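# Scoop dry food from a pouch into two bowls

## Task

Using the scoop held in a gripper, transfer dry food pieces into both bowls until each bowl contains at least 10 pieces, and keep spillage as low as possible. A piece only counts if, since it last rested in or on the pouch, on the table or on the scoop's handle, it has sat in the held scoop while the scoop was raised clear. Pieces caught between a gripper's fingers must drop back into the pouch (not into the scoop) and be scooped again from there. If a bowl ends up with more than a stray piece that breaks either of these rules, the task fails. Both bowls must finish upright on the table. Food landing off the table only counts as spillage and does not end the scene. To finish, the pouch must be left standing upright and the empty scoop must lie on the table, away from the pouch and both bowls.

## Robot and tools

Robot: two 6-joint arms, left_arm and right_arm, each ending in a two-finger parallel gripper with a wrist camera (cam_left_wrist, cam_right_wrist). Fixed cameras are cam_head_left, cam_head_right, cam_high and cam_low; all images are 672x504.

Frames. The scene frame has its origin at table-top height, midway between the nominal bases; +z is up, +x points out over the table, and left_arm sits on the +y side (this has nothing to do with image left/right). Calibrated bases: left_arm at (+0.053, +0.295, 0) m, right_arm at (+0.005, -0.272, 0) m, both turned only slightly about z and upright. Each arm reports its end_effector_position (m) and end_effector_quat_wxyz in its own base frame; fixed cameras and the table use the scene frame. The reported position is the point between the finger pads, about 1 cm short of the tips; fingers point along the gripper's +z and open along its y. Reported poses can be off by a few cm, and friction or weight may leave a resting gripper a centimetre or more from its command without any contact.

execute_actions(actions, cameras). actions is a list of actions; each action is a list of up to 15 rows, one row per 1/30 s step, and if fewer than 15 rows are given the last row is held for the remaining steps. Every row has 14 numbers in [-1, 1]: left_arm dx, dy, dz, rx, ry, rz, opening, then the same seven for right_arm, always all 14 even if one arm idles. The six pose numbers are an offset, in that arm's base axes, from the Hand target it had when the action began (not from the previous row); rx, ry, rz form one rotation vector applied about the Hand target's position. Scale: 1.0 = 0.6 m or 180 degrees. Because each action starts from the current Hand target, repeating an offset keeps moving further. Sending six zeros re-asks for the current Hand target. opening is absolute: +1 fully open (0.094 m), -1 closed. An empty actions list just returns state and images. cameras picks which images come back: omitted, null or ["all"] gives all, [] gives none, an unknown name invalidates the call.

move(target, speed, blend, opening_speed, blocking, cameras). target is one 14-number row, or a list of up to 15 rows forming waypoints; each row's pose numbers are offsets from the arms' Hand targets at the move's start, not from the previous waypoint, and openings are absolute. The grippers follow straight paths and turn the short way; all arms finish together, minimum 0.5 s, capped at 10 s. speed is m/s (0.002 to 0.5, default 0.25; rotation up to twice that in rad/s), one value or one per waypoint. blend, in metres, rounds corners at intermediate waypoints. opening_speed (0.2 or more, per second on the -1..+1 scale) ramps the fingers; use a low value when closing on something fragile. Openings on later waypoints are applied only after all arms stop there. blocking=false returns after about 0.5 s while the move continues. Paths do not avoid obstacles or the other arm; faster moves lag more, stray more and hit harder. Do not route a gripper near its own base; go around it. The result adds a move: line giving the ending (done, off_target, moving, held, fault) and any limits (paced = pose clipped, held = steps withheld). Neither done nor off_target tells you about contact.

wait(seconds 0 to 10): lets time pass with the last commands held; a running move continues. stop(): brakes a running move. zoom_image(camera, region [x0, y0, x1, y1] in pixels, at most 504x504): enlarges part of a camera's latest image; that camera must be in the newest results. read_manual(section="licences") returns licence text only. finished_scene() ends the scene irreversibly.

Control notes. Each step the command is clipped to within 100 mm and 20 degrees of the measured pose; Hand target in results is the last command after clipping. A gripper may settle short; resend the missing distance as an offset. A blocked arm keeps pushing until commanded away; to end a push, command its target back past the gripper. Tool commands in results show each gripper's current command; to keep a gripper unchanged, resend that value, since 0 is half open.

Gripping. grip_measured uses the opening scale; with nothing held it reads up to about 1.6 mm wide. On a hard part a full squeeze reads around 0.064 below its width. Once commanded about 0.05 under the first-touch reading (0.11 for small or round parts) the gripper squeezes at full force, roughly 50 to 64 N per pad. To release, command well above grip_measured. grip_effort_nm is motor effort (negative closing), not pad force.

Other readings: Joint velocities may read within noise when still. Joint torques include arm weight and have offsets; joints 1 to 3 wrap at ±28 N m. Holding loads or straining toward unreachable poses heats motors: MOTOR HOT appears at 75 °C, a fault folding the arm at 90 °C, collapse at 100 °C.

Avoid: dropping or releasing moving objects, slamming, hard pushes, arms colliding or pressing on each other, knocking bowls or pouch over, and anything falling or being left off the table, which ends the scene. Loose objects may occasionally be nudged by outside pushes.

Each tool is called after "Emit:" in YAML: its name, and indented under it one key for each argument.

## Session

Emit:
execute_actions:
  actions: []

Scene clock: 0.00 s.
left_arm: end_effector_position=(+0.3828, -0.0066, +0.4090) grip_measured=+1.000 grip_effort_nm=n/a end_effector_quat_wxyz=(+0.709, +0.007, +0.705, -0.010) | right_arm: end_effector_position=(+0.3177, -0.2181, +0.4053) grip_measured=-0.585 grip_effort_nm=n/a end_effector_quat_wxyz=(+0.580, +0.570, +0.398, +0.424)
Joint positions: left_arm=[-0.016 1.052 1.051 0.007 0.008 -0.004 0.094] | right_arm=[-0.826 1.1 1.03 0.106 -0.495 1.609 0.019]
Joint velocities: within noise
Joint torques (N m): no reading
Heat: left arm: 41 °C; right arm: 47 °C.
Hand target: left_arm +0.3775, -0.0065, +0.4247; +0.722, +0.007, +0.691, -0.010 | right_arm +0.3152, -0.2150, +0.4148; +0.589, +0.561, +0.399, +0.423
Tool commands: left_gripper/opening=+1.0 right_gripper/opening=-0.979154

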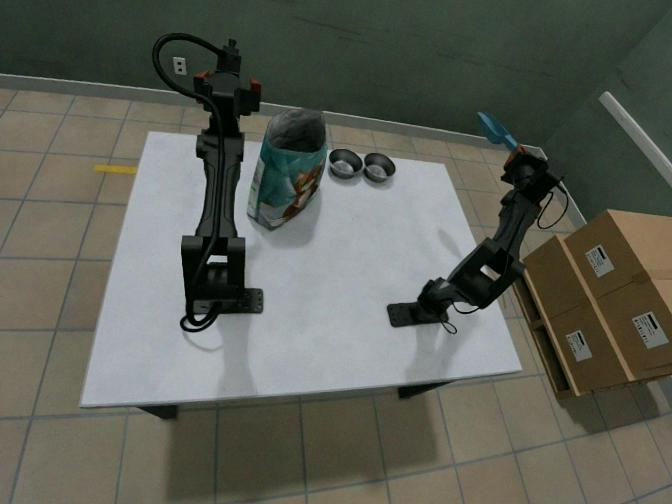

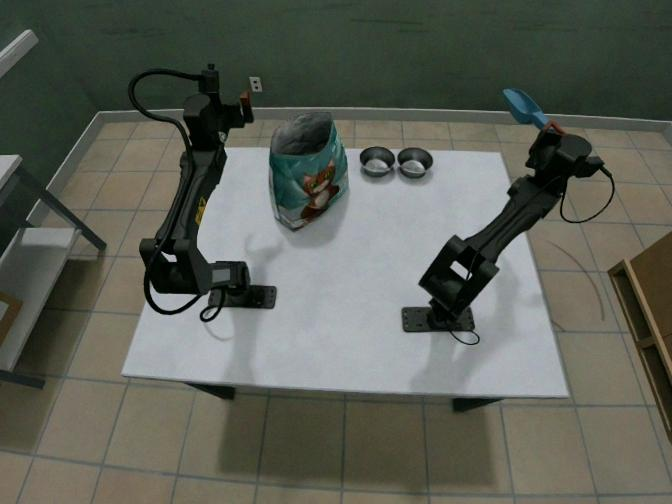

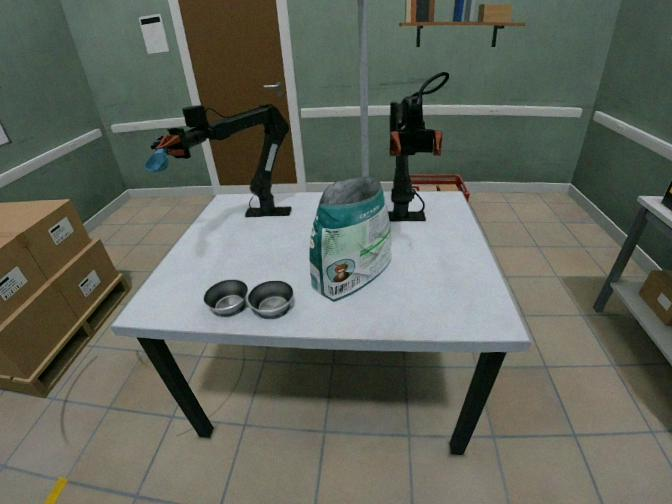

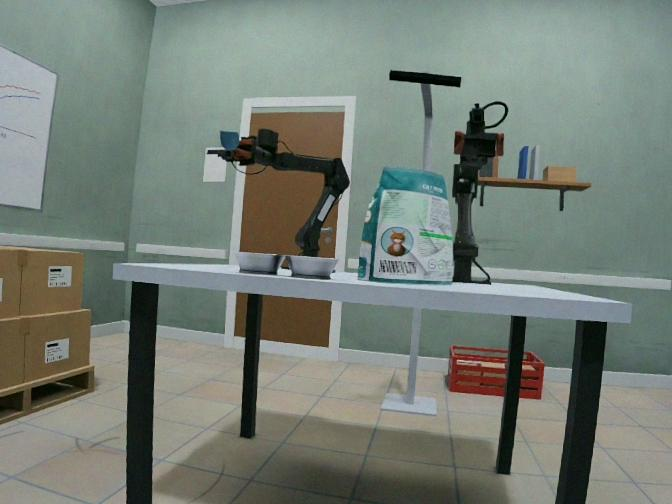

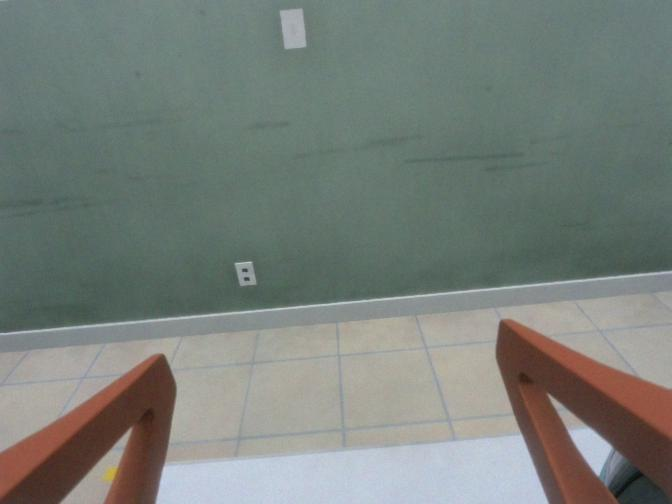

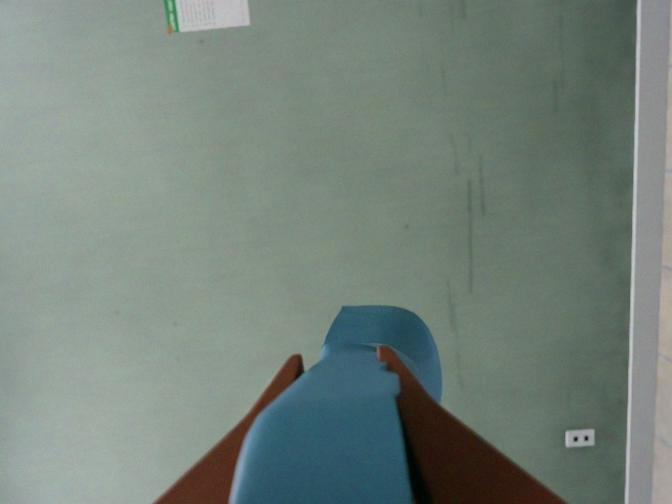

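Emit:
zoom_image:
  camera: "cam_head_left"
  region: [230, 90, 430, 240]

Emit:
zoom_image:
  camera: "cam_head_right"
  region: [250, 90, 450, 240]

Emit:
zoom_image:
  camera: "cam_head_right"
  region: [480, 70, 630, 220]

Emit:
zoom_image:
  camera: "cam_right_wrist"
  region: [140, 270, 540, 504]

Emit:
zoom_image:
  camera: "cam_high"
  region: [130, 90, 430, 330]

Emit:
zoom_image:
  camera: "cam_low"
  region: [200, 100, 480, 300]

Scaled by 2.520.

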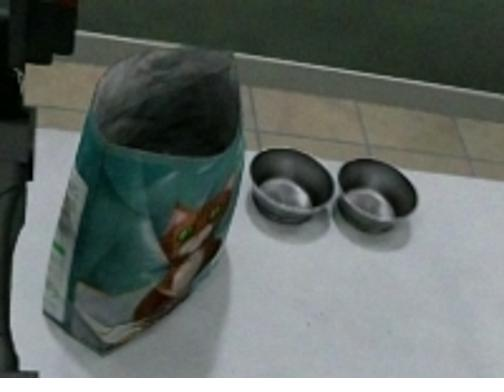

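Scaled by 2.520.

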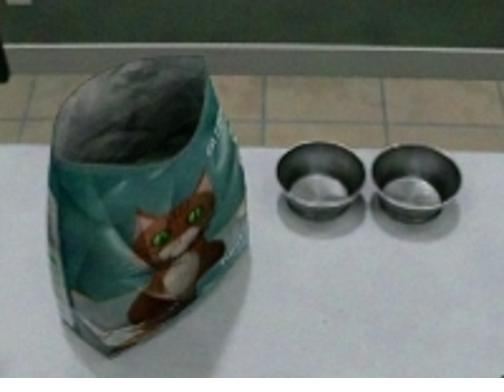

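Scaled by 3.360.

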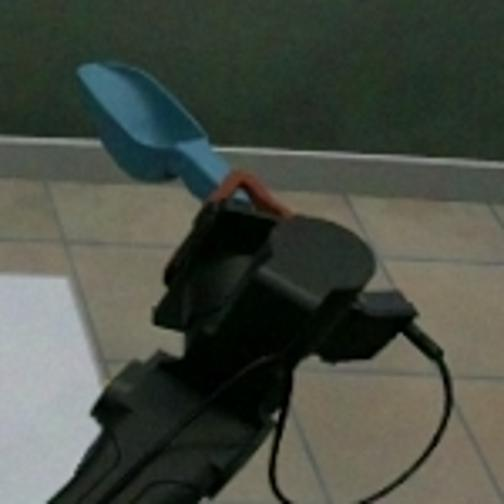

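Scaled by 1.260.

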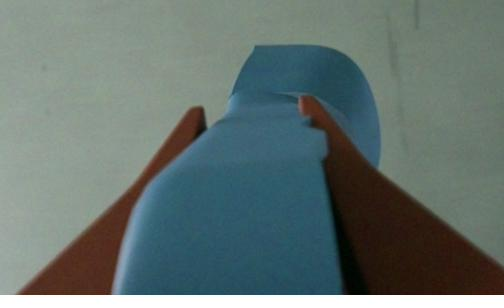

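Scaled by 1.680.

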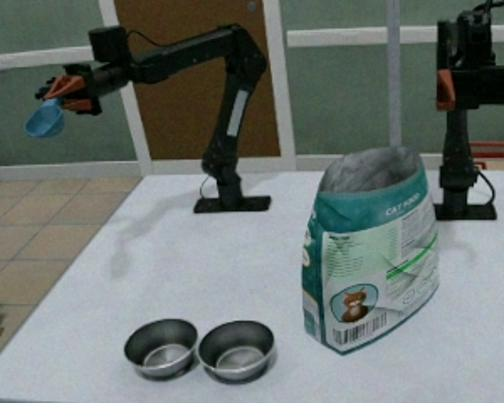

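Scaled by 1.800.

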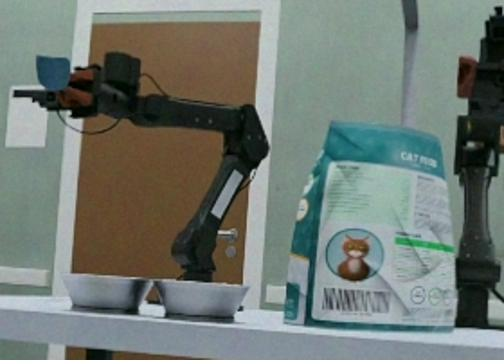

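Emit:
move:
  target: [-0.217, 0.0, 0.083, 0.0436, 0.1627, -0.1627, 1, 0,0,0,0,0,0,-0.979154]
  cameras: ["cam_left_wrist","cam_head_right"]

Scene clock: 79.80 s.
left_arm: end_effector_position=(+0.2551, +0.0007, +0.4724) grip_measured=+1.000 grip_effort_nm=-0.002 end_effector_quat_wxyz=(+0.530, +0.203, +0.814, -0.119) | right_arm: end_effector_position=(+0.3177, -0.2181, +0.4053) grip_measured=-0.585 grip_effort_nm=-1.028 end_effector_quat_wxyz=(+0.580, +0.570, +0.398, +0.424)
Joint positions: left_arm=[0.584 1.316 2.122 -1.538 0.912 0.641 0.094] | right_arm=[-0.826 1.1 1.03 0.106 -0.495 1.609 0.019]
Joint velocities: within noise
Joint torques (N m): left_arm=[0.08 -1.36 4.41 0.69 0.48 0.05] | right_arm=[0.09 -3.47 8.2 2.22 0.01 -0.11]
Heat: left arm: 42 °C; right arm: 46 °C.
Hand target: left_arm +0.2473, -0.0065, +0.4745; +0.498, +0.225, +0.825, -0.145 | right_arm +0.3152, -0.2150, +0.4148; +0.589, +0.561, +0.399, +0.423
Off the commanded pose: left_arm 0.011 m, 5 deg | right_arm 0.010 m, 1 deg.
joint sent to its limit (left arm) — joint 4 (wrist pitch), lower limit. The joint targets are off in position and orientation.
move: off_target (left_arm)
Images, in order (width x height): cam_head_right 672x504, cam_left_wrist 672x504.

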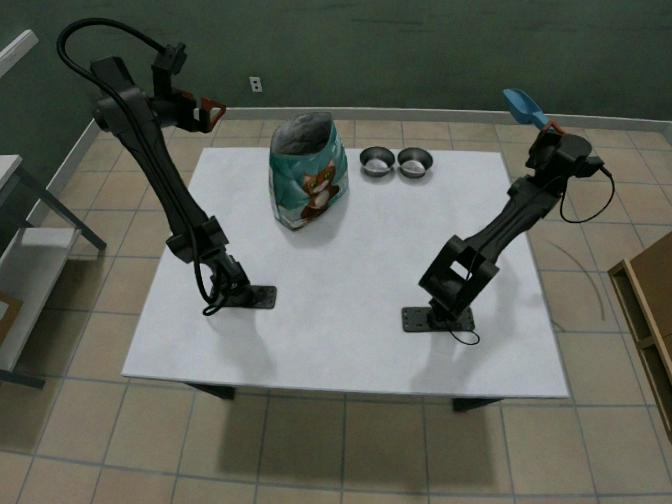

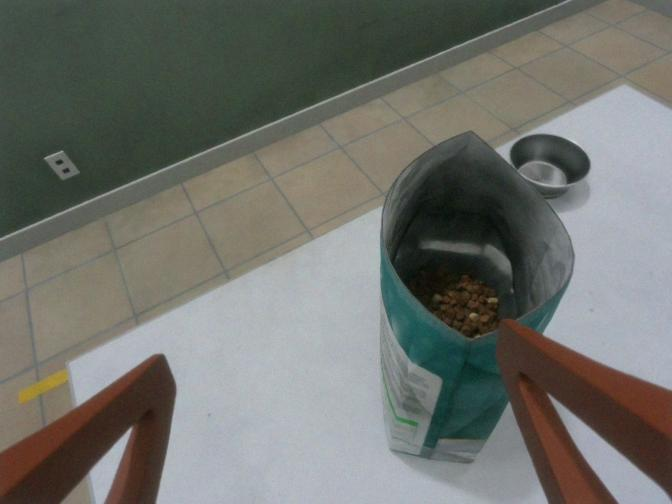

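Emit:
zoom_image:
  camera: "cam_left_wrist"
  region: [360, 110, 620, 480]

Scaled by 1.362.

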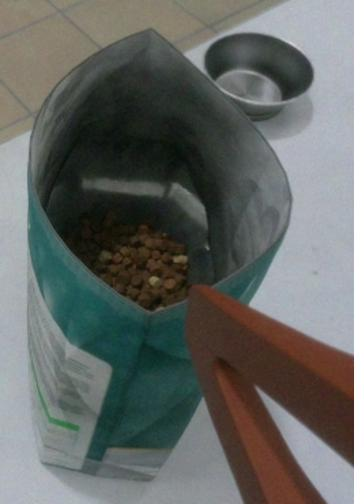

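Emit:
move:
  target: [0.121, -0.1225, 0.0, 0.0957, 0.153, 0.0042, 1, 0,0,0,0,0,0,-0.979154]
  cameras: ["cam_left_wrist","cam_head_right"]

Scene clock: 110.87 s.
left_arm: end_effector_position=(+0.3278, -0.0789, +0.4730) grip_measured=+1.000 grip_effort_nm=-0.012 end_effector_quat_wxyz=(+0.462, +0.220, +0.856, -0.071) | right_arm: end_effector_position=(+0.3177, -0.2181, +0.4053) grip_measured=-0.585 grip_effort_nm=-1.028 end_effector_quat_wxyz=(+0.580, +0.570, +0.398, +0.424)
Joint positions: left_arm=[-0.114 1.634 2.559 -1.542 0.238 0.265 0.094] | right_arm=[-0.826 1.1 1.03 0.106 -0.495 1.609 0.019]
Joint velocities: within noise
Joint torques (N m): left_arm=[-0.75 -3.67 4.77 0.94 0.02 -0.07] | right_arm=[0.09 -3.37 8.35 2.19 0.03 -0.1]
Heat: left arm: 41 °C; right arm: 46 °C.
Hand target: left_arm +0.3199, -0.0800, +0.4745; +0.306, +0.244, +0.918, -0.069 | right_arm +0.3152, -0.2150, +0.4148; +0.589, +0.561, +0.399, +0.423
Off the commanded pose: left_arm 0.008 m, 26 deg; orientation clipped | right_arm 0.010 m, 1 deg.
joint sent to its limit (left arm) — joint 4 (wrist pitch), lower limit. The joint targets are off in position and orientation.
move: off_target (left_arm); limits=paced
Images, in order (width x height): cam_head_right 672x504, cam_left_wrist 672x504.

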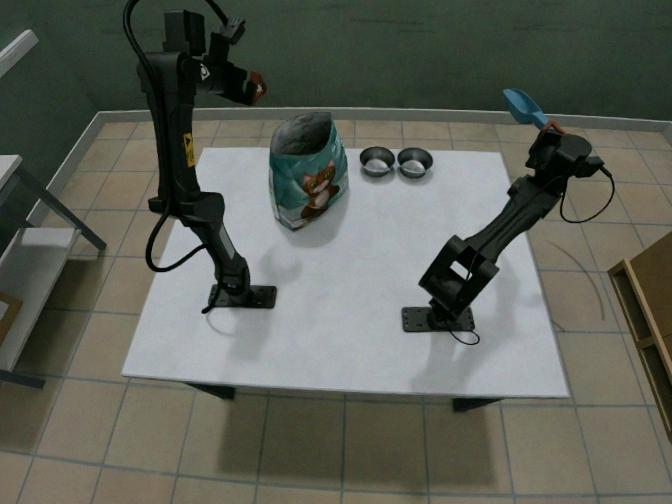

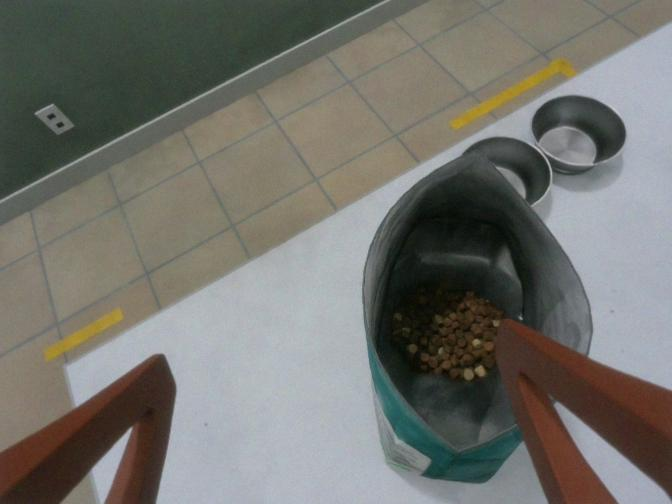

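Emit:
move:
  target: [0,0,0,0,0,0,1, 0.242,0.862,0,0,0,0.25,-0.979154]
  cameras: ["cam_left_wrist","cam_head_right","cam_high","cam_right_wrist"]

Scene clock: 161.43 s.
left_arm: end_effector_position=(+0.3279, -0.0785, +0.4729) grip_measured=+1.000 grip_effort_nm=-0.007 end_effector_quat_wxyz=(+0.462, +0.219, +0.856, -0.070) | right_arm: end_effector_position=(+0.4584, +0.2968, +0.3956) grip_measured=-0.585 grip_effort_nm=-1.028 end_effector_quat_wxyz=(+0.373, +0.380, +0.599, +0.598)
Joint positions: left_arm=[-0.114 1.634 2.559 -1.542 0.235 0.264 0.094] | right_arm=[0.633 1.676 1.498 0.173 0.185 1.579 0.019]
Joint velocities: within noise
Joint torques (N m): left_arm=[-0.76 -3.64 4.72 0.95 0.03 -0.08] | right_arm=[0.01 -6.63 10.81 2.77 -0.03 -0.18]
Heat: left arm: 41 °C; right arm: 46 °C.
Hand target: left_arm +0.3199, -0.0800, +0.4745; +0.306, +0.244, +0.918, -0.069 | right_arm +0.4604, +0.3022, +0.4148; +0.382, +0.365, +0.583, +0.617
Off the commanded pose: left_arm 0.008 m, 19 deg | right_arm 0.020 m, 3 deg.
joint sent to its limit (left arm) — joint 4 (wrist pitch), lower limit. The joint targets are off in position and orientation.
move: off_target (left_arm, right_arm)
Images, in order (width x height): cam_head_right 672x504, cam_high 672x504, cam_left_wrist 672x504, cam_right_wrist 672x504.

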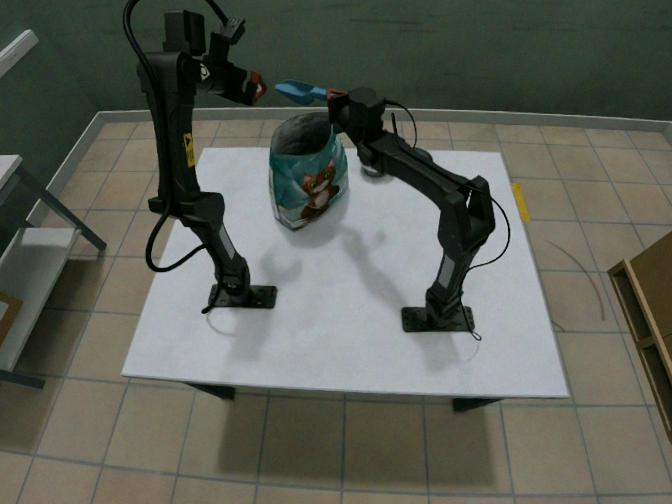

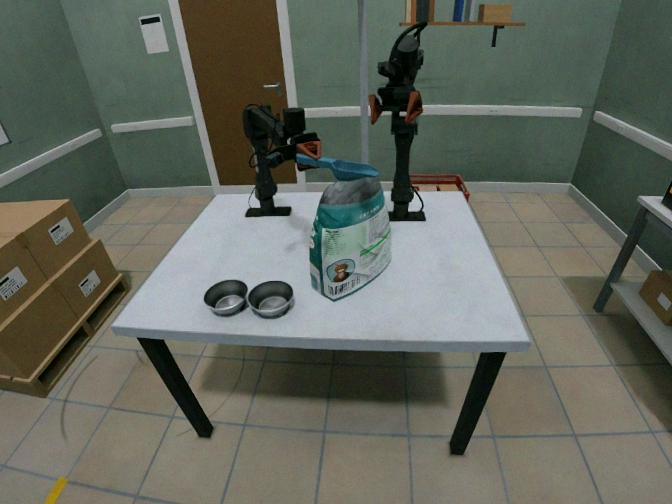

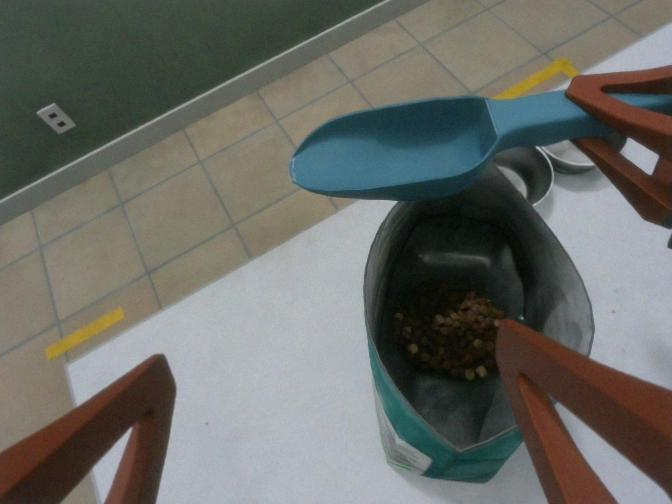

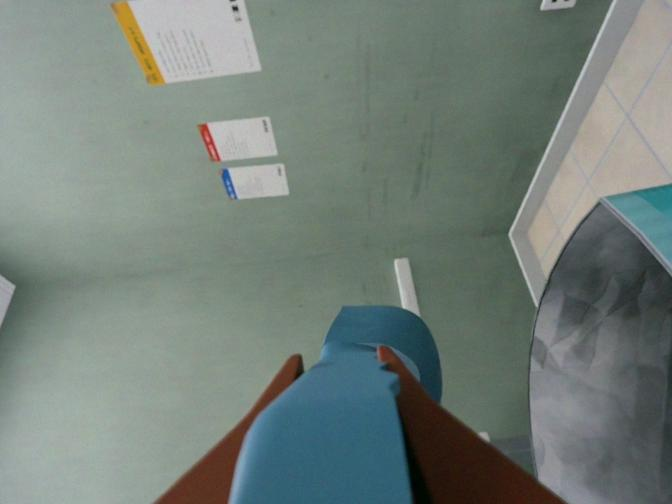

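Emit:
zoom_image:
  camera: "cam_left_wrist"
  region: [350, 200, 610, 480]

Emit:
zoom_image:
  camera: "cam_left_wrist"
  region: [280, 70, 672, 260]

Scaled by 1.800.

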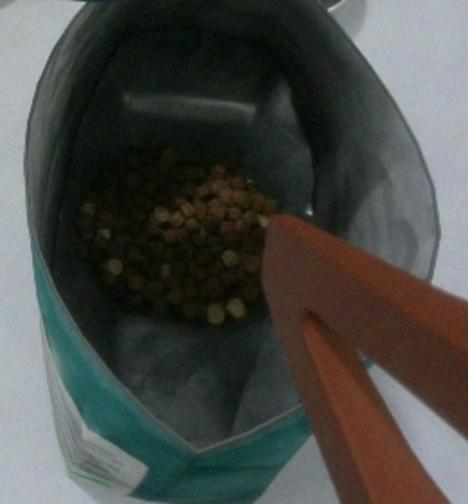

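Scaled by 1.286.

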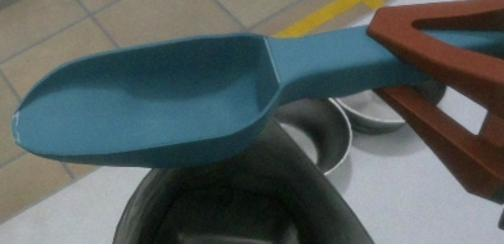

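Emit:
move:
  target: [-0.121,0.1225,0,-0.0827,-0.1186,-0.0098,-0.9, 0,0,0,0,0,0,-0.979154]
  cameras: []

Emit:
move:
  target: [0,0,0,0,0,0,-0.9, 0.0,-0.022,0.03,0,0,0.247,-0.979154]
  cameras: ["cam_left_wrist","cam_head_right","cam_high","cam_right_wrist"]

Scene clock: 257.30 s.
left_arm: end_effector_position=(+0.2524, -0.0004, +0.4758) grip_measured=-0.898 grip_effort_nm=-0.115 end_effector_quat_wxyz=(+0.533, +0.205, +0.813, -0.112) | right_arm: end_effector_position=(+0.4584, +0.2968, +0.3956) grip_measured=-0.585 grip_effort_nm=-1.028 end_effector_quat_wxyz=(+0.373, +0.380, +0.599, +0.598)
Joint positions: left_arm=[0.582 1.313 2.139 -1.544 0.904 0.641 0.005] | right_arm=[0.633 1.676 1.498 0.173 0.185 1.579 0.019]
Joint velocities: within noise
Joint torques (N m): left_arm=[0.24 -0.88 3.15 0.74 0.52 0.09] | right_arm=[0.01 -6.49 10.71 2.81 -0.01 -0.17]
Heat: left arm: 40 °C; right arm: 47 °C.
Hand target: left_arm +0.2473, -0.0065, +0.4745; +0.498, +0.225, +0.825, -0.145 | right_arm +0.4604, +0.3022, +0.4148; +0.382, +0.365, +0.583, +0.617
Off the commanded pose: left_arm 0.008 m, 6 deg | right_arm 0.020 m, 3 deg.
joint sent to its limit (left arm) — joint 4 (wrist pitch), lower limit. The joint targets are off in position and orientation.
move: off_target (left_arm, right_arm)
No camera images: "cameras" was empty.

Scene clock: 260.53 s.
left_arm: end_effector_position=(+0.2524, -0.0004, +0.4759) grip_measured=-0.898 grip_effort_nm=-0.125 end_effector_quat_wxyz=(+0.533, +0.205, +0.813, -0.112) | right_arm: end_effector_position=(+0.4578, +0.2863, +0.4338) grip_measured=-0.585 grip_effort_nm=-1.028 end_effector_quat_wxyz=(+0.132, +0.118, +0.674, +0.717)
Joint positions: left_arm=[0.582 1.313 2.139 -1.544 0.904 0.642 0.005] | right_arm=[0.291 1.859 1.791 0.173 -0.922 1.647 0.019]
Joint velocities: within noise
Joint torques (N m): left_arm=[0.35 -1.06 3.22 0.71 0.5 0.09] | right_arm=[-0.17 -7.35 10.25 1.64 -0.16 0.01]
Heat: left arm: 40 °C; right arm: 46 °C.
Hand target: left_arm +0.2473, -0.0065, +0.4745; +0.498, +0.225, +0.825, -0.145 | right_arm +0.4605, +0.2889, +0.4328; +0.121, +0.118, +0.678, +0.715
Off the commanded pose: left_arm 0.008 m, 6 deg | right_arm 0.004 m, 1 deg.
joint sent to its limit (left arm) — joint 4 (wrist pitch), lower limit. The joint targets are off in position and orientation.
move: off_target (left_arm)
Images, in order (width x height): cam_head_right 672x504, cam_high 672x504, cam_left_wrist 672x504, cam_right_wrist 672x504.

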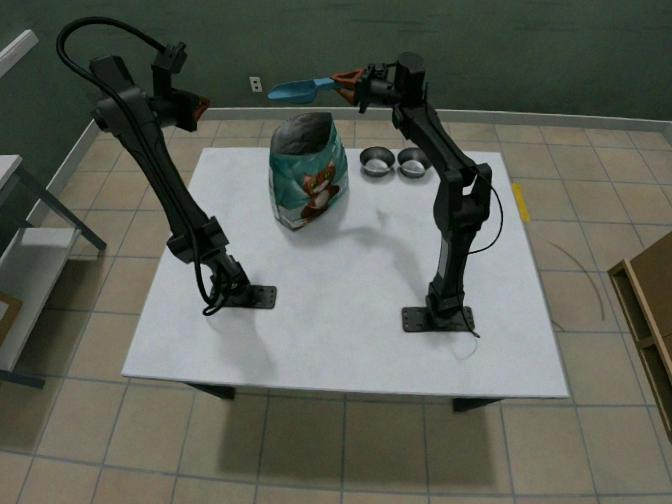

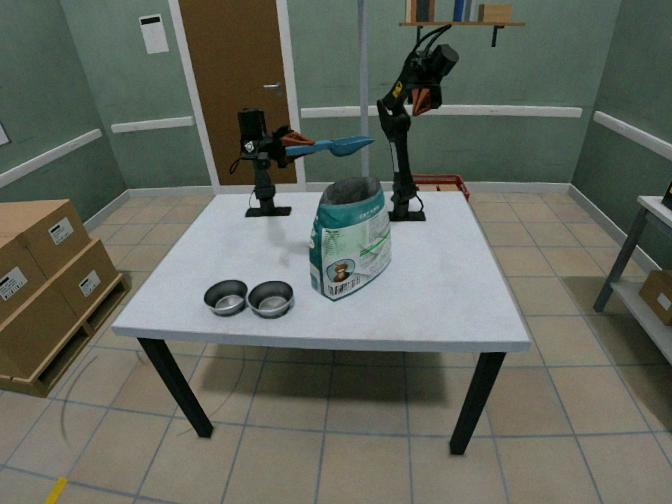

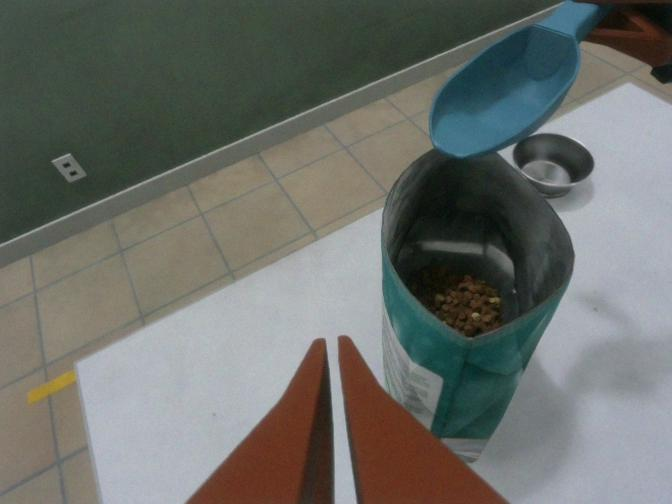

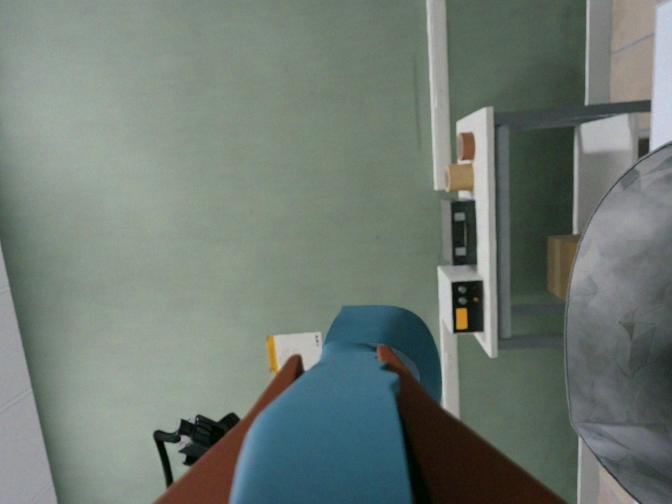

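Emit:
move:
  target: [0,0,0,0,0,0,-0.9, -0.015,0.0675,0.02,-0.3925,-0.1396,0,-0.979154]
  speed: 0.2
  cameras: ["cam_left_wrist","cam_head_right","cam_high"]

Scene clock: 280.17 s.
left_arm: end_effector_position=(+0.2524, -0.0004, +0.4759) grip_measured=-0.898 grip_effort_nm=-0.120 end_effector_quat_wxyz=(+0.533, +0.205, +0.813, -0.112) | right_arm: end_effector_position=(+0.4560, +0.3311, +0.4485) grip_measured=-0.584 grip_effort_nm=-1.023 end_effector_quat_wxyz=(+0.479, -0.098, +0.810, +0.324)
Joint positions: left_arm=[0.582 1.313 2.139 -1.544 0.904 0.642 0.005] | right_arm=[0.588 2.184 2.837 -0.994 -0.12 0.433 0.02]
Joint velocities: within noise
Joint torques (N m): left_arm=[0.36 -0.98 3.22 0.73 0.48 0.02] | right_arm=[0.51 -9.66 7.66 1.76 0.17 -0.18]
Heat: left arm: 39 °C; right arm: 45 °C.
Hand target: left_arm +0.2473, -0.0065, +0.4745; +0.498, +0.225, +0.825, -0.145 | right_arm +0.4514, +0.3295, +0.4447; +0.358, -0.115, +0.894, +0.243
Off the commanded pose: left_arm 0.008 m, 6 deg | right_arm 0.006 m, 28 deg; orientation clipped.
elbow stopped short (right arm): the move would have taken joint 3 (elbow) straighter than the controller allows.
joint sent to its limit (left arm) — joint 4 (wrist pitch), lower limit. The joint targets are off in position and orientation.
move: off_target (left_arm, right_arm); limits=paced
Images, in order (width x height): cam_head_right 672x504, cam_high 672x504, cam_left_wrist 672x504.

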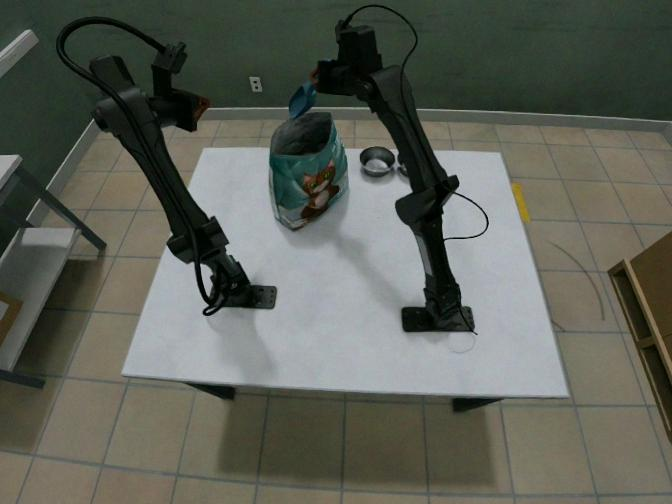

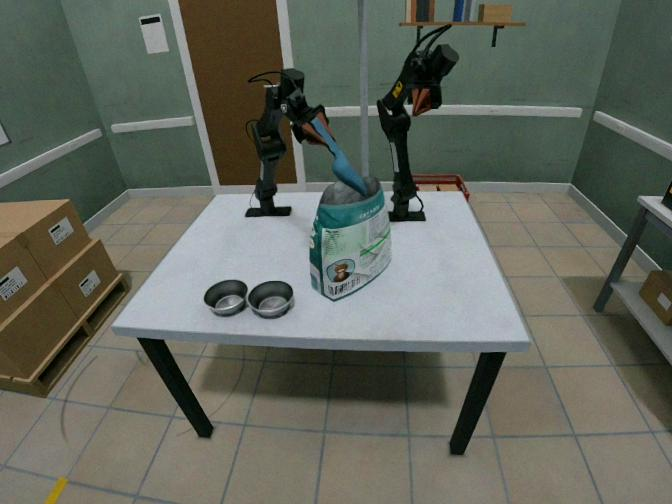

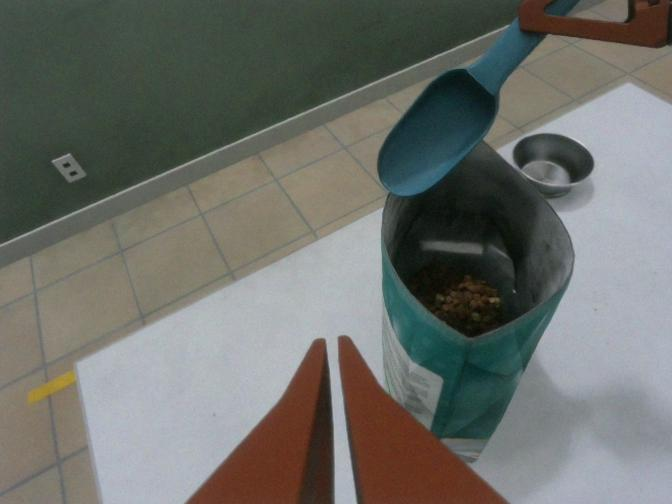

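Emit:
move:
  target: [0,0,0,0,0,0,-0.9, -0.004,-0.004,-0.125,0.1326,0.0709,-0.038,-0.979154]
  speed: 0.2
  cameras: ["cam_left_wrist","cam_head_right","cam_high"]

Scene clock: 309.00 s.
left_arm: end_effector_position=(+0.2524, -0.0004, +0.4759) grip_measured=-0.898 grip_effort_nm=-0.115 end_effector_quat_wxyz=(+0.533, +0.205, +0.813, -0.112) | right_arm: end_effector_position=(+0.4540, +0.3279, +0.3403) grip_measured=-0.585 grip_effort_nm=-1.028 end_effector_quat_wxyz=(+0.264, +0.051, +0.883, +0.385)
Joint positions: left_arm=[0.582 1.313 2.139 -1.544 0.904 0.642 0.005] | right_arm=[0.524 2.094 2.42 -0.964 -0.318 0.8 0.02]
Joint velocities: within noise
Joint torques (N m): left_arm=[0.2 -0.96 3.15 0.72 0.52 0.08] | right_arm=[-0.29 -14.42 5.16 2.6 -0.31 0.06]
Heat: left arm: 39 °C; right arm: 48 °C.
Hand target: left_arm +0.2473, -0.0065, +0.4745; +0.498, +0.225, +0.825, -0.145 | right_arm +0.4490, +0.3271, +0.3697; +0.287, +0.042, +0.864, +0.411
Off the commanded pose: left_arm 0.008 m, 6 deg | right_arm 0.030 m, 5 deg.
joint sent to its limit (left arm) — joint 4 (wrist pitch), lower limit. The joint targets are off in position and orientation.
move: off_target (left_arm, right_arm)
Images, in order (width x height): cam_head_right 672x504, cam_high 672x504, cam_left_wrist 672x504.

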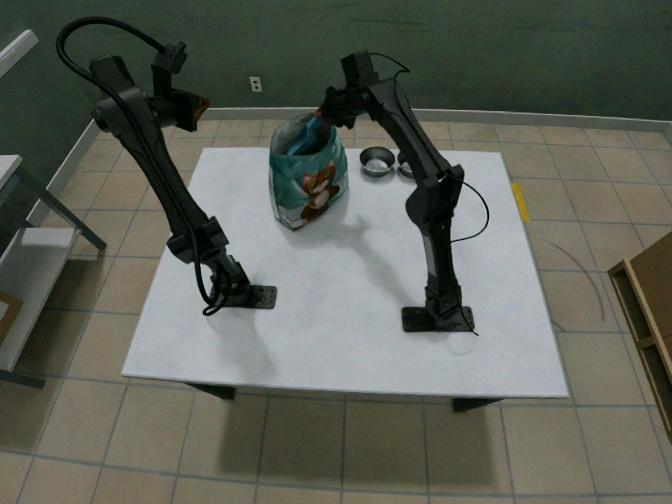

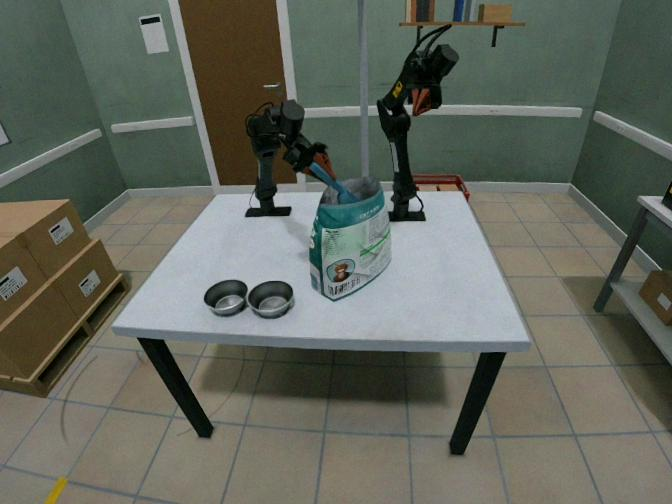

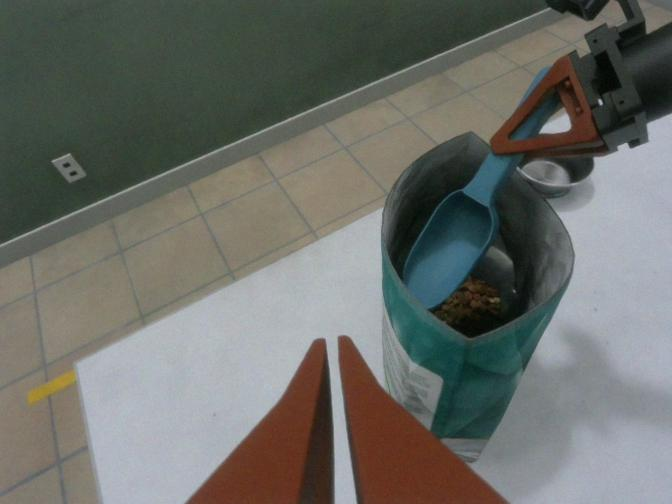

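Emit:
move:
  target: [0,0,0,0,0,0,-0.9, -0.008,-0.017,-0.017,-0.0793,-0.0252,0.083,-0.979154]
  speed: 0.12
  cameras: ["cam_left_wrist","cam_head_right"]

Scene clock: 322.53 s.
left_arm: end_effector_position=(+0.2524, -0.0005, +0.4759) grip_measured=-0.898 grip_effort_nm=-0.120 end_effector_quat_wxyz=(+0.533, +0.205, +0.813, -0.112) | right_arm: end_effector_position=(+0.4473, +0.3156, +0.3731) grip_measured=-0.585 grip_effort_nm=-1.033 end_effector_quat_wxyz=(+0.319, -0.111, +0.872, +0.354)
Joint positions: left_arm=[0.582 1.313 2.139 -1.544 0.905 0.642 0.005] | right_arm=[0.487 2.236 2.824 -1.22 -0.394 0.436 0.02]
Joint velocities: within noise
Joint torques (N m): left_arm=[0.44 -1.01 3.21 0.69 0.53 0.1] | right_arm=[-0.18 -8.18 7.66 1.38 -0.33 -0.17]
Heat: left arm: 38 °C; right arm: 49 °C.
Hand target: left_arm +0.2473, -0.0065, +0.4745; +0.498, +0.226, +0.825, -0.145 | right_arm +0.4442, +0.3169, +0.3596; +0.268, -0.123, +0.894, +0.336
Off the commanded pose: left_arm 0.008 m, 6 deg | right_arm 0.014 m, 7 deg.
joint sent to its limit (left arm) — joint 4 (wrist pitch), lower limit. The joint targets are off in position and orientation.
move: off_target (left_arm, right_arm)
Images, in order (width x height): cam_head_right 672x504, cam_left_wrist 672x504.

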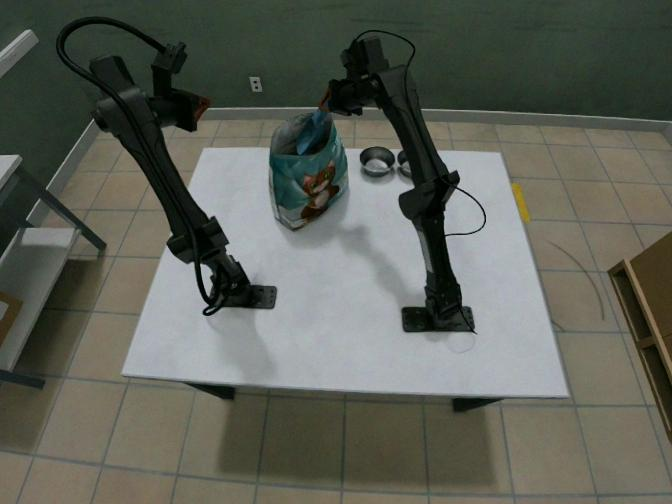

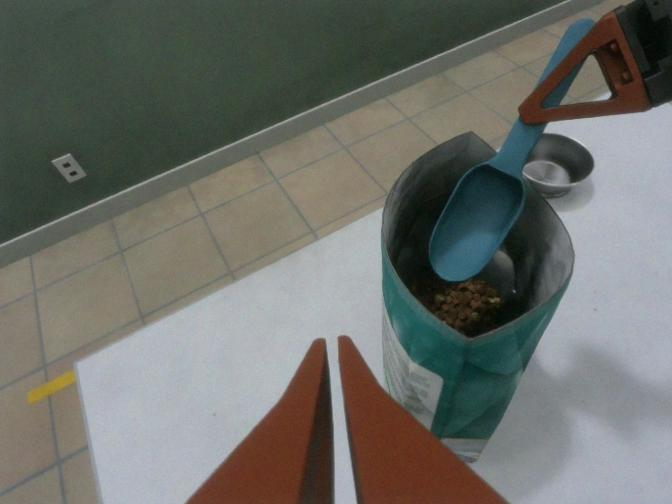

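Emit:
move:
  target: [0,0,0,0,0,0,-0.9, 0.01,-0.02,-0.117,0,0,0,-0.979154]
  speed: 0.1
  cameras: ["cam_left_wrist","cam_head_right"]

Scene clock: 327.77 s.
left_arm: end_effector_position=(+0.2524, -0.0005, +0.4759) grip_measured=-0.898 grip_effort_nm=-0.120 end_effector_quat_wxyz=(+0.533, +0.205, +0.813, -0.112) | right_arm: end_effector_position=(+0.4498, +0.3171, +0.2780) grip_measured=-0.584 grip_effort_nm=-1.028 end_effector_quat_wxyz=(+0.253, -0.126, +0.897, +0.339)
Joint positions: left_arm=[0.582 1.313 2.139 -1.544 0.905 0.642 0.005] | right_arm=[0.472 2.077 2.213 -0.928 -0.447 0.378 0.02]
Joint velocities: within noise
Joint torques (N m): left_arm=[0.43 -0.92 3.26 0.73 0.54 0.04] | right_arm=[-1.21 -13.94 4.98 1.89 -0.1 -0.14]
Heat: left arm: 38 °C; right arm: 49 °C.
Hand target: left_arm +0.2473, -0.0065, +0.4745; +0.498, +0.226, +0.825, -0.145 | right_arm +0.4502, +0.3049, +0.2894; +0.268, -0.123, +0.894, +0.336
Off the commanded pose: left_arm 0.008 m, 6 deg | right_arm 0.017 m, 2 deg.
joint sent to its limit (left arm) — joint 4 (wrist pitch), lower limit. The joint targets are off in position and orientation.
move: off_target (left_arm, right_arm)
Images, in order (width x height): cam_head_right 672x504, cam_left_wrist 672x504.

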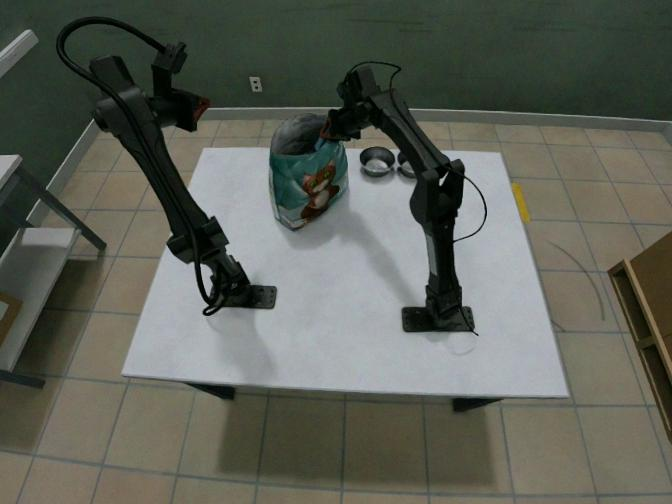

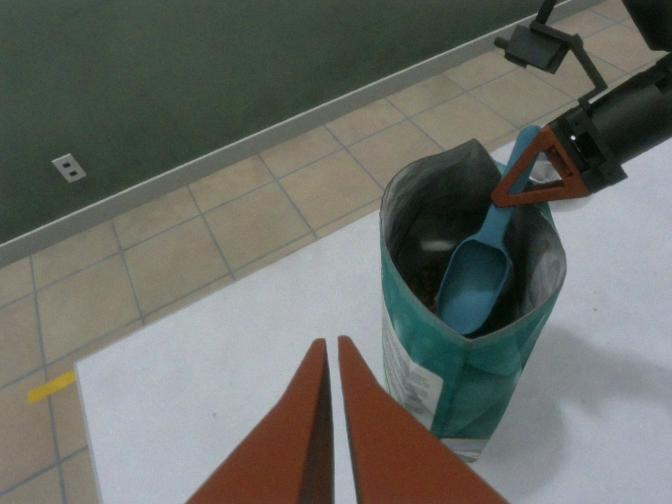

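Emit:
zoom_image:
  camera: "cam_left_wrist"
  region: [370, 120, 600, 350]

Scaled by 2.191.

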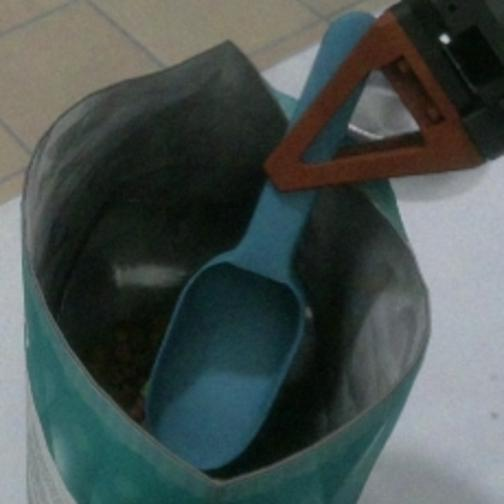

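Emit:
move:
  target: [0,0,0,0,0,0,-0.9, 0.0,-0.1,0.25,0,0,0,-0.979154]
  speed: 0.15
  cameras: ["cam_left_wrist"]

Emit:
zoom_image:
  camera: "cam_left_wrist"
  region: [370, 120, 600, 350]

Emit:
move:
  target: [0.1,-0.1,0,0.12,0.19,0,-0.9, 0,0,0,0,0,0,-0.979154]
  speed: 0.2
  cameras: ["cam_left_wrist"]

Emit:
zoom_image:
  camera: "cam_left_wrist"
  region: [330, 170, 610, 450]

Scene clock: 346.67 s.
left_arm: end_effector_position=(+0.2524, -0.0005, +0.4759) grip_measured=-0.898 grip_effort_nm=-0.115 end_effector_quat_wxyz=(+0.533, +0.205, +0.813, -0.112) | right_arm: end_effector_position=(+0.4578, +0.2472, +0.4260) grip_measured=-0.584 grip_effort_nm=-1.028 end_effector_quat_wxyz=(+0.370, -0.089, +0.844, +0.378)
Joint positions: left_arm=[0.582 1.313 2.139 -1.544 0.905 0.642 0.005] | right_arm=[0.325 2.158 2.844 -1.215 -0.512 0.412 0.02]
Joint velocities: within noise
Joint torques (N m): left_arm=[0.31 -0.9 3.29 0.71 0.54 0.06] | right_arm=[-0.13 -10.51 6.78 1.94 -0.37 0.03]
Heat: left arm: 38 °C; right arm: 52 °C.
Hand target: left_arm +0.2473, -0.0065, +0.4745; +0.498, +0.226, +0.825, -0.145 | right_arm +0.4502, +0.2449, +0.4394; +0.268, -0.123, +0.894, +0.336
Off the commanded pose: left_arm 0.008 m, 6 deg | right_arm 0.016 m, 14 deg.
elbow stopped short (right arm): the move would have taken joint 3 (elbow) straighter than the controller allows.
joint sent to its limit (left arm) — joint 4 (wrist pitch), lower limit. The joint targets are off in position and orientation.
move: off_target (left_arm, right_arm)
Images, in order (width x height): cam_left_wrist 672x504.

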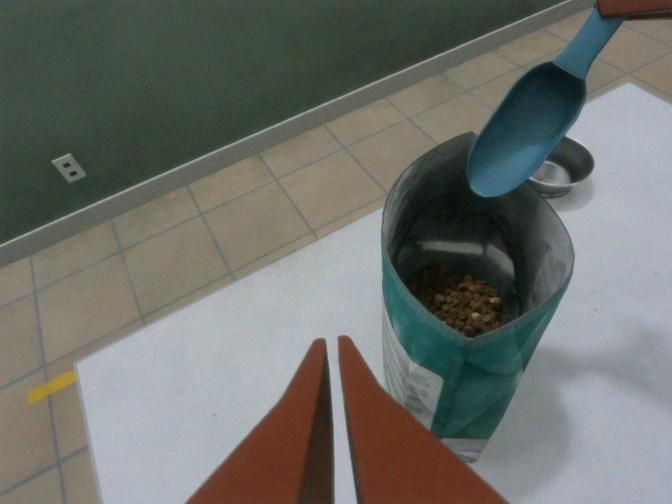

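Scaled by 2.191.

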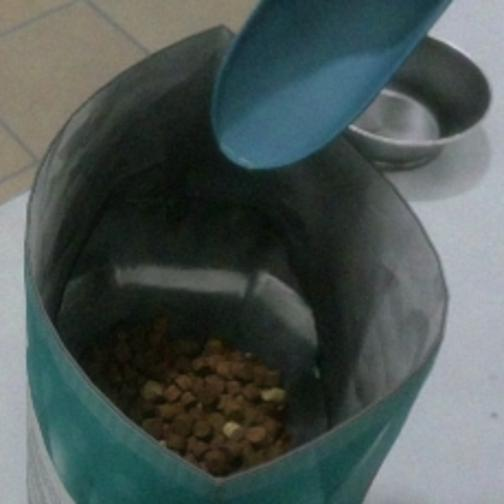

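Scene clock: 349.63 s.
left_arm: end_effector_position=(+0.3142, -0.0656, +0.4731) grip_measured=-0.898 grip_effort_nm=-0.125 end_effector_quat_wxyz=(+0.464, +0.227, +0.855, -0.043) | right_arm: end_effector_position=(+0.4577, +0.2473, +0.4260) grip_measured=-0.584 grip_effort_nm=-1.028 end_effector_quat_wxyz=(+0.370, -0.089, +0.844, +0.379)
Joint positions: left_arm=[-0.09 1.572 2.499 -1.544 0.216 0.317 0.005] | right_arm=[0.325 2.158 2.844 -1.215 -0.512 0.413 0.02]
Joint velocities: within noise
Joint torques (N m): left_arm=[-0.68 -2.92 4.67 0.95 -0.01 -0.1] | right_arm=[-0.31 -10.52 6.8 1.96 -0.37 0.01]
Heat: left arm: 38 °C; right arm: 52 °C.
Hand target: left_arm +0.3073, -0.0665, +0.4744; +0.308, +0.251, +0.917, -0.049 | right_arm +0.4502, +0.2449, +0.4393; +0.268, -0.123, +0.894, +0.336
Off the commanded pose: left_arm 0.007 m, 34 deg; orientation clipped | right_arm 0.015 m, 14 deg.
elbow stopped short (right arm): the move would have taken joint 3 (elbow) straighter than the controller allows.
joint sent to its limit (left arm) — joint 4 (wrist pitch), lower limit. The joint targets are off in position and orientation.
move: off_target (left_arm, right_arm); limits=paced
Images, in order (width x height): cam_left_wrist 672x504.

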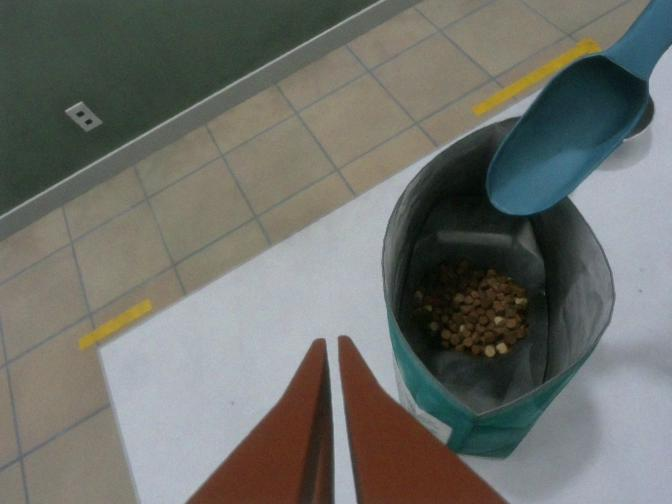

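Scaled by 1.800.

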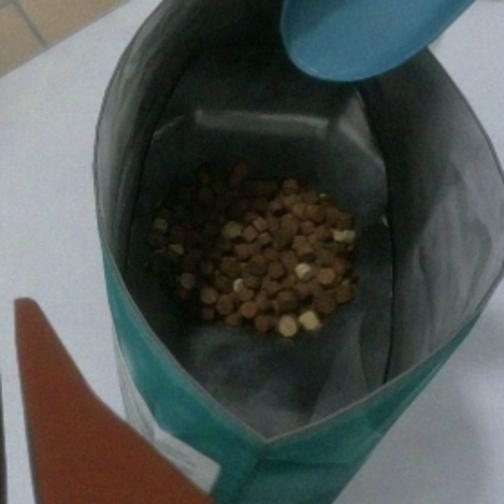

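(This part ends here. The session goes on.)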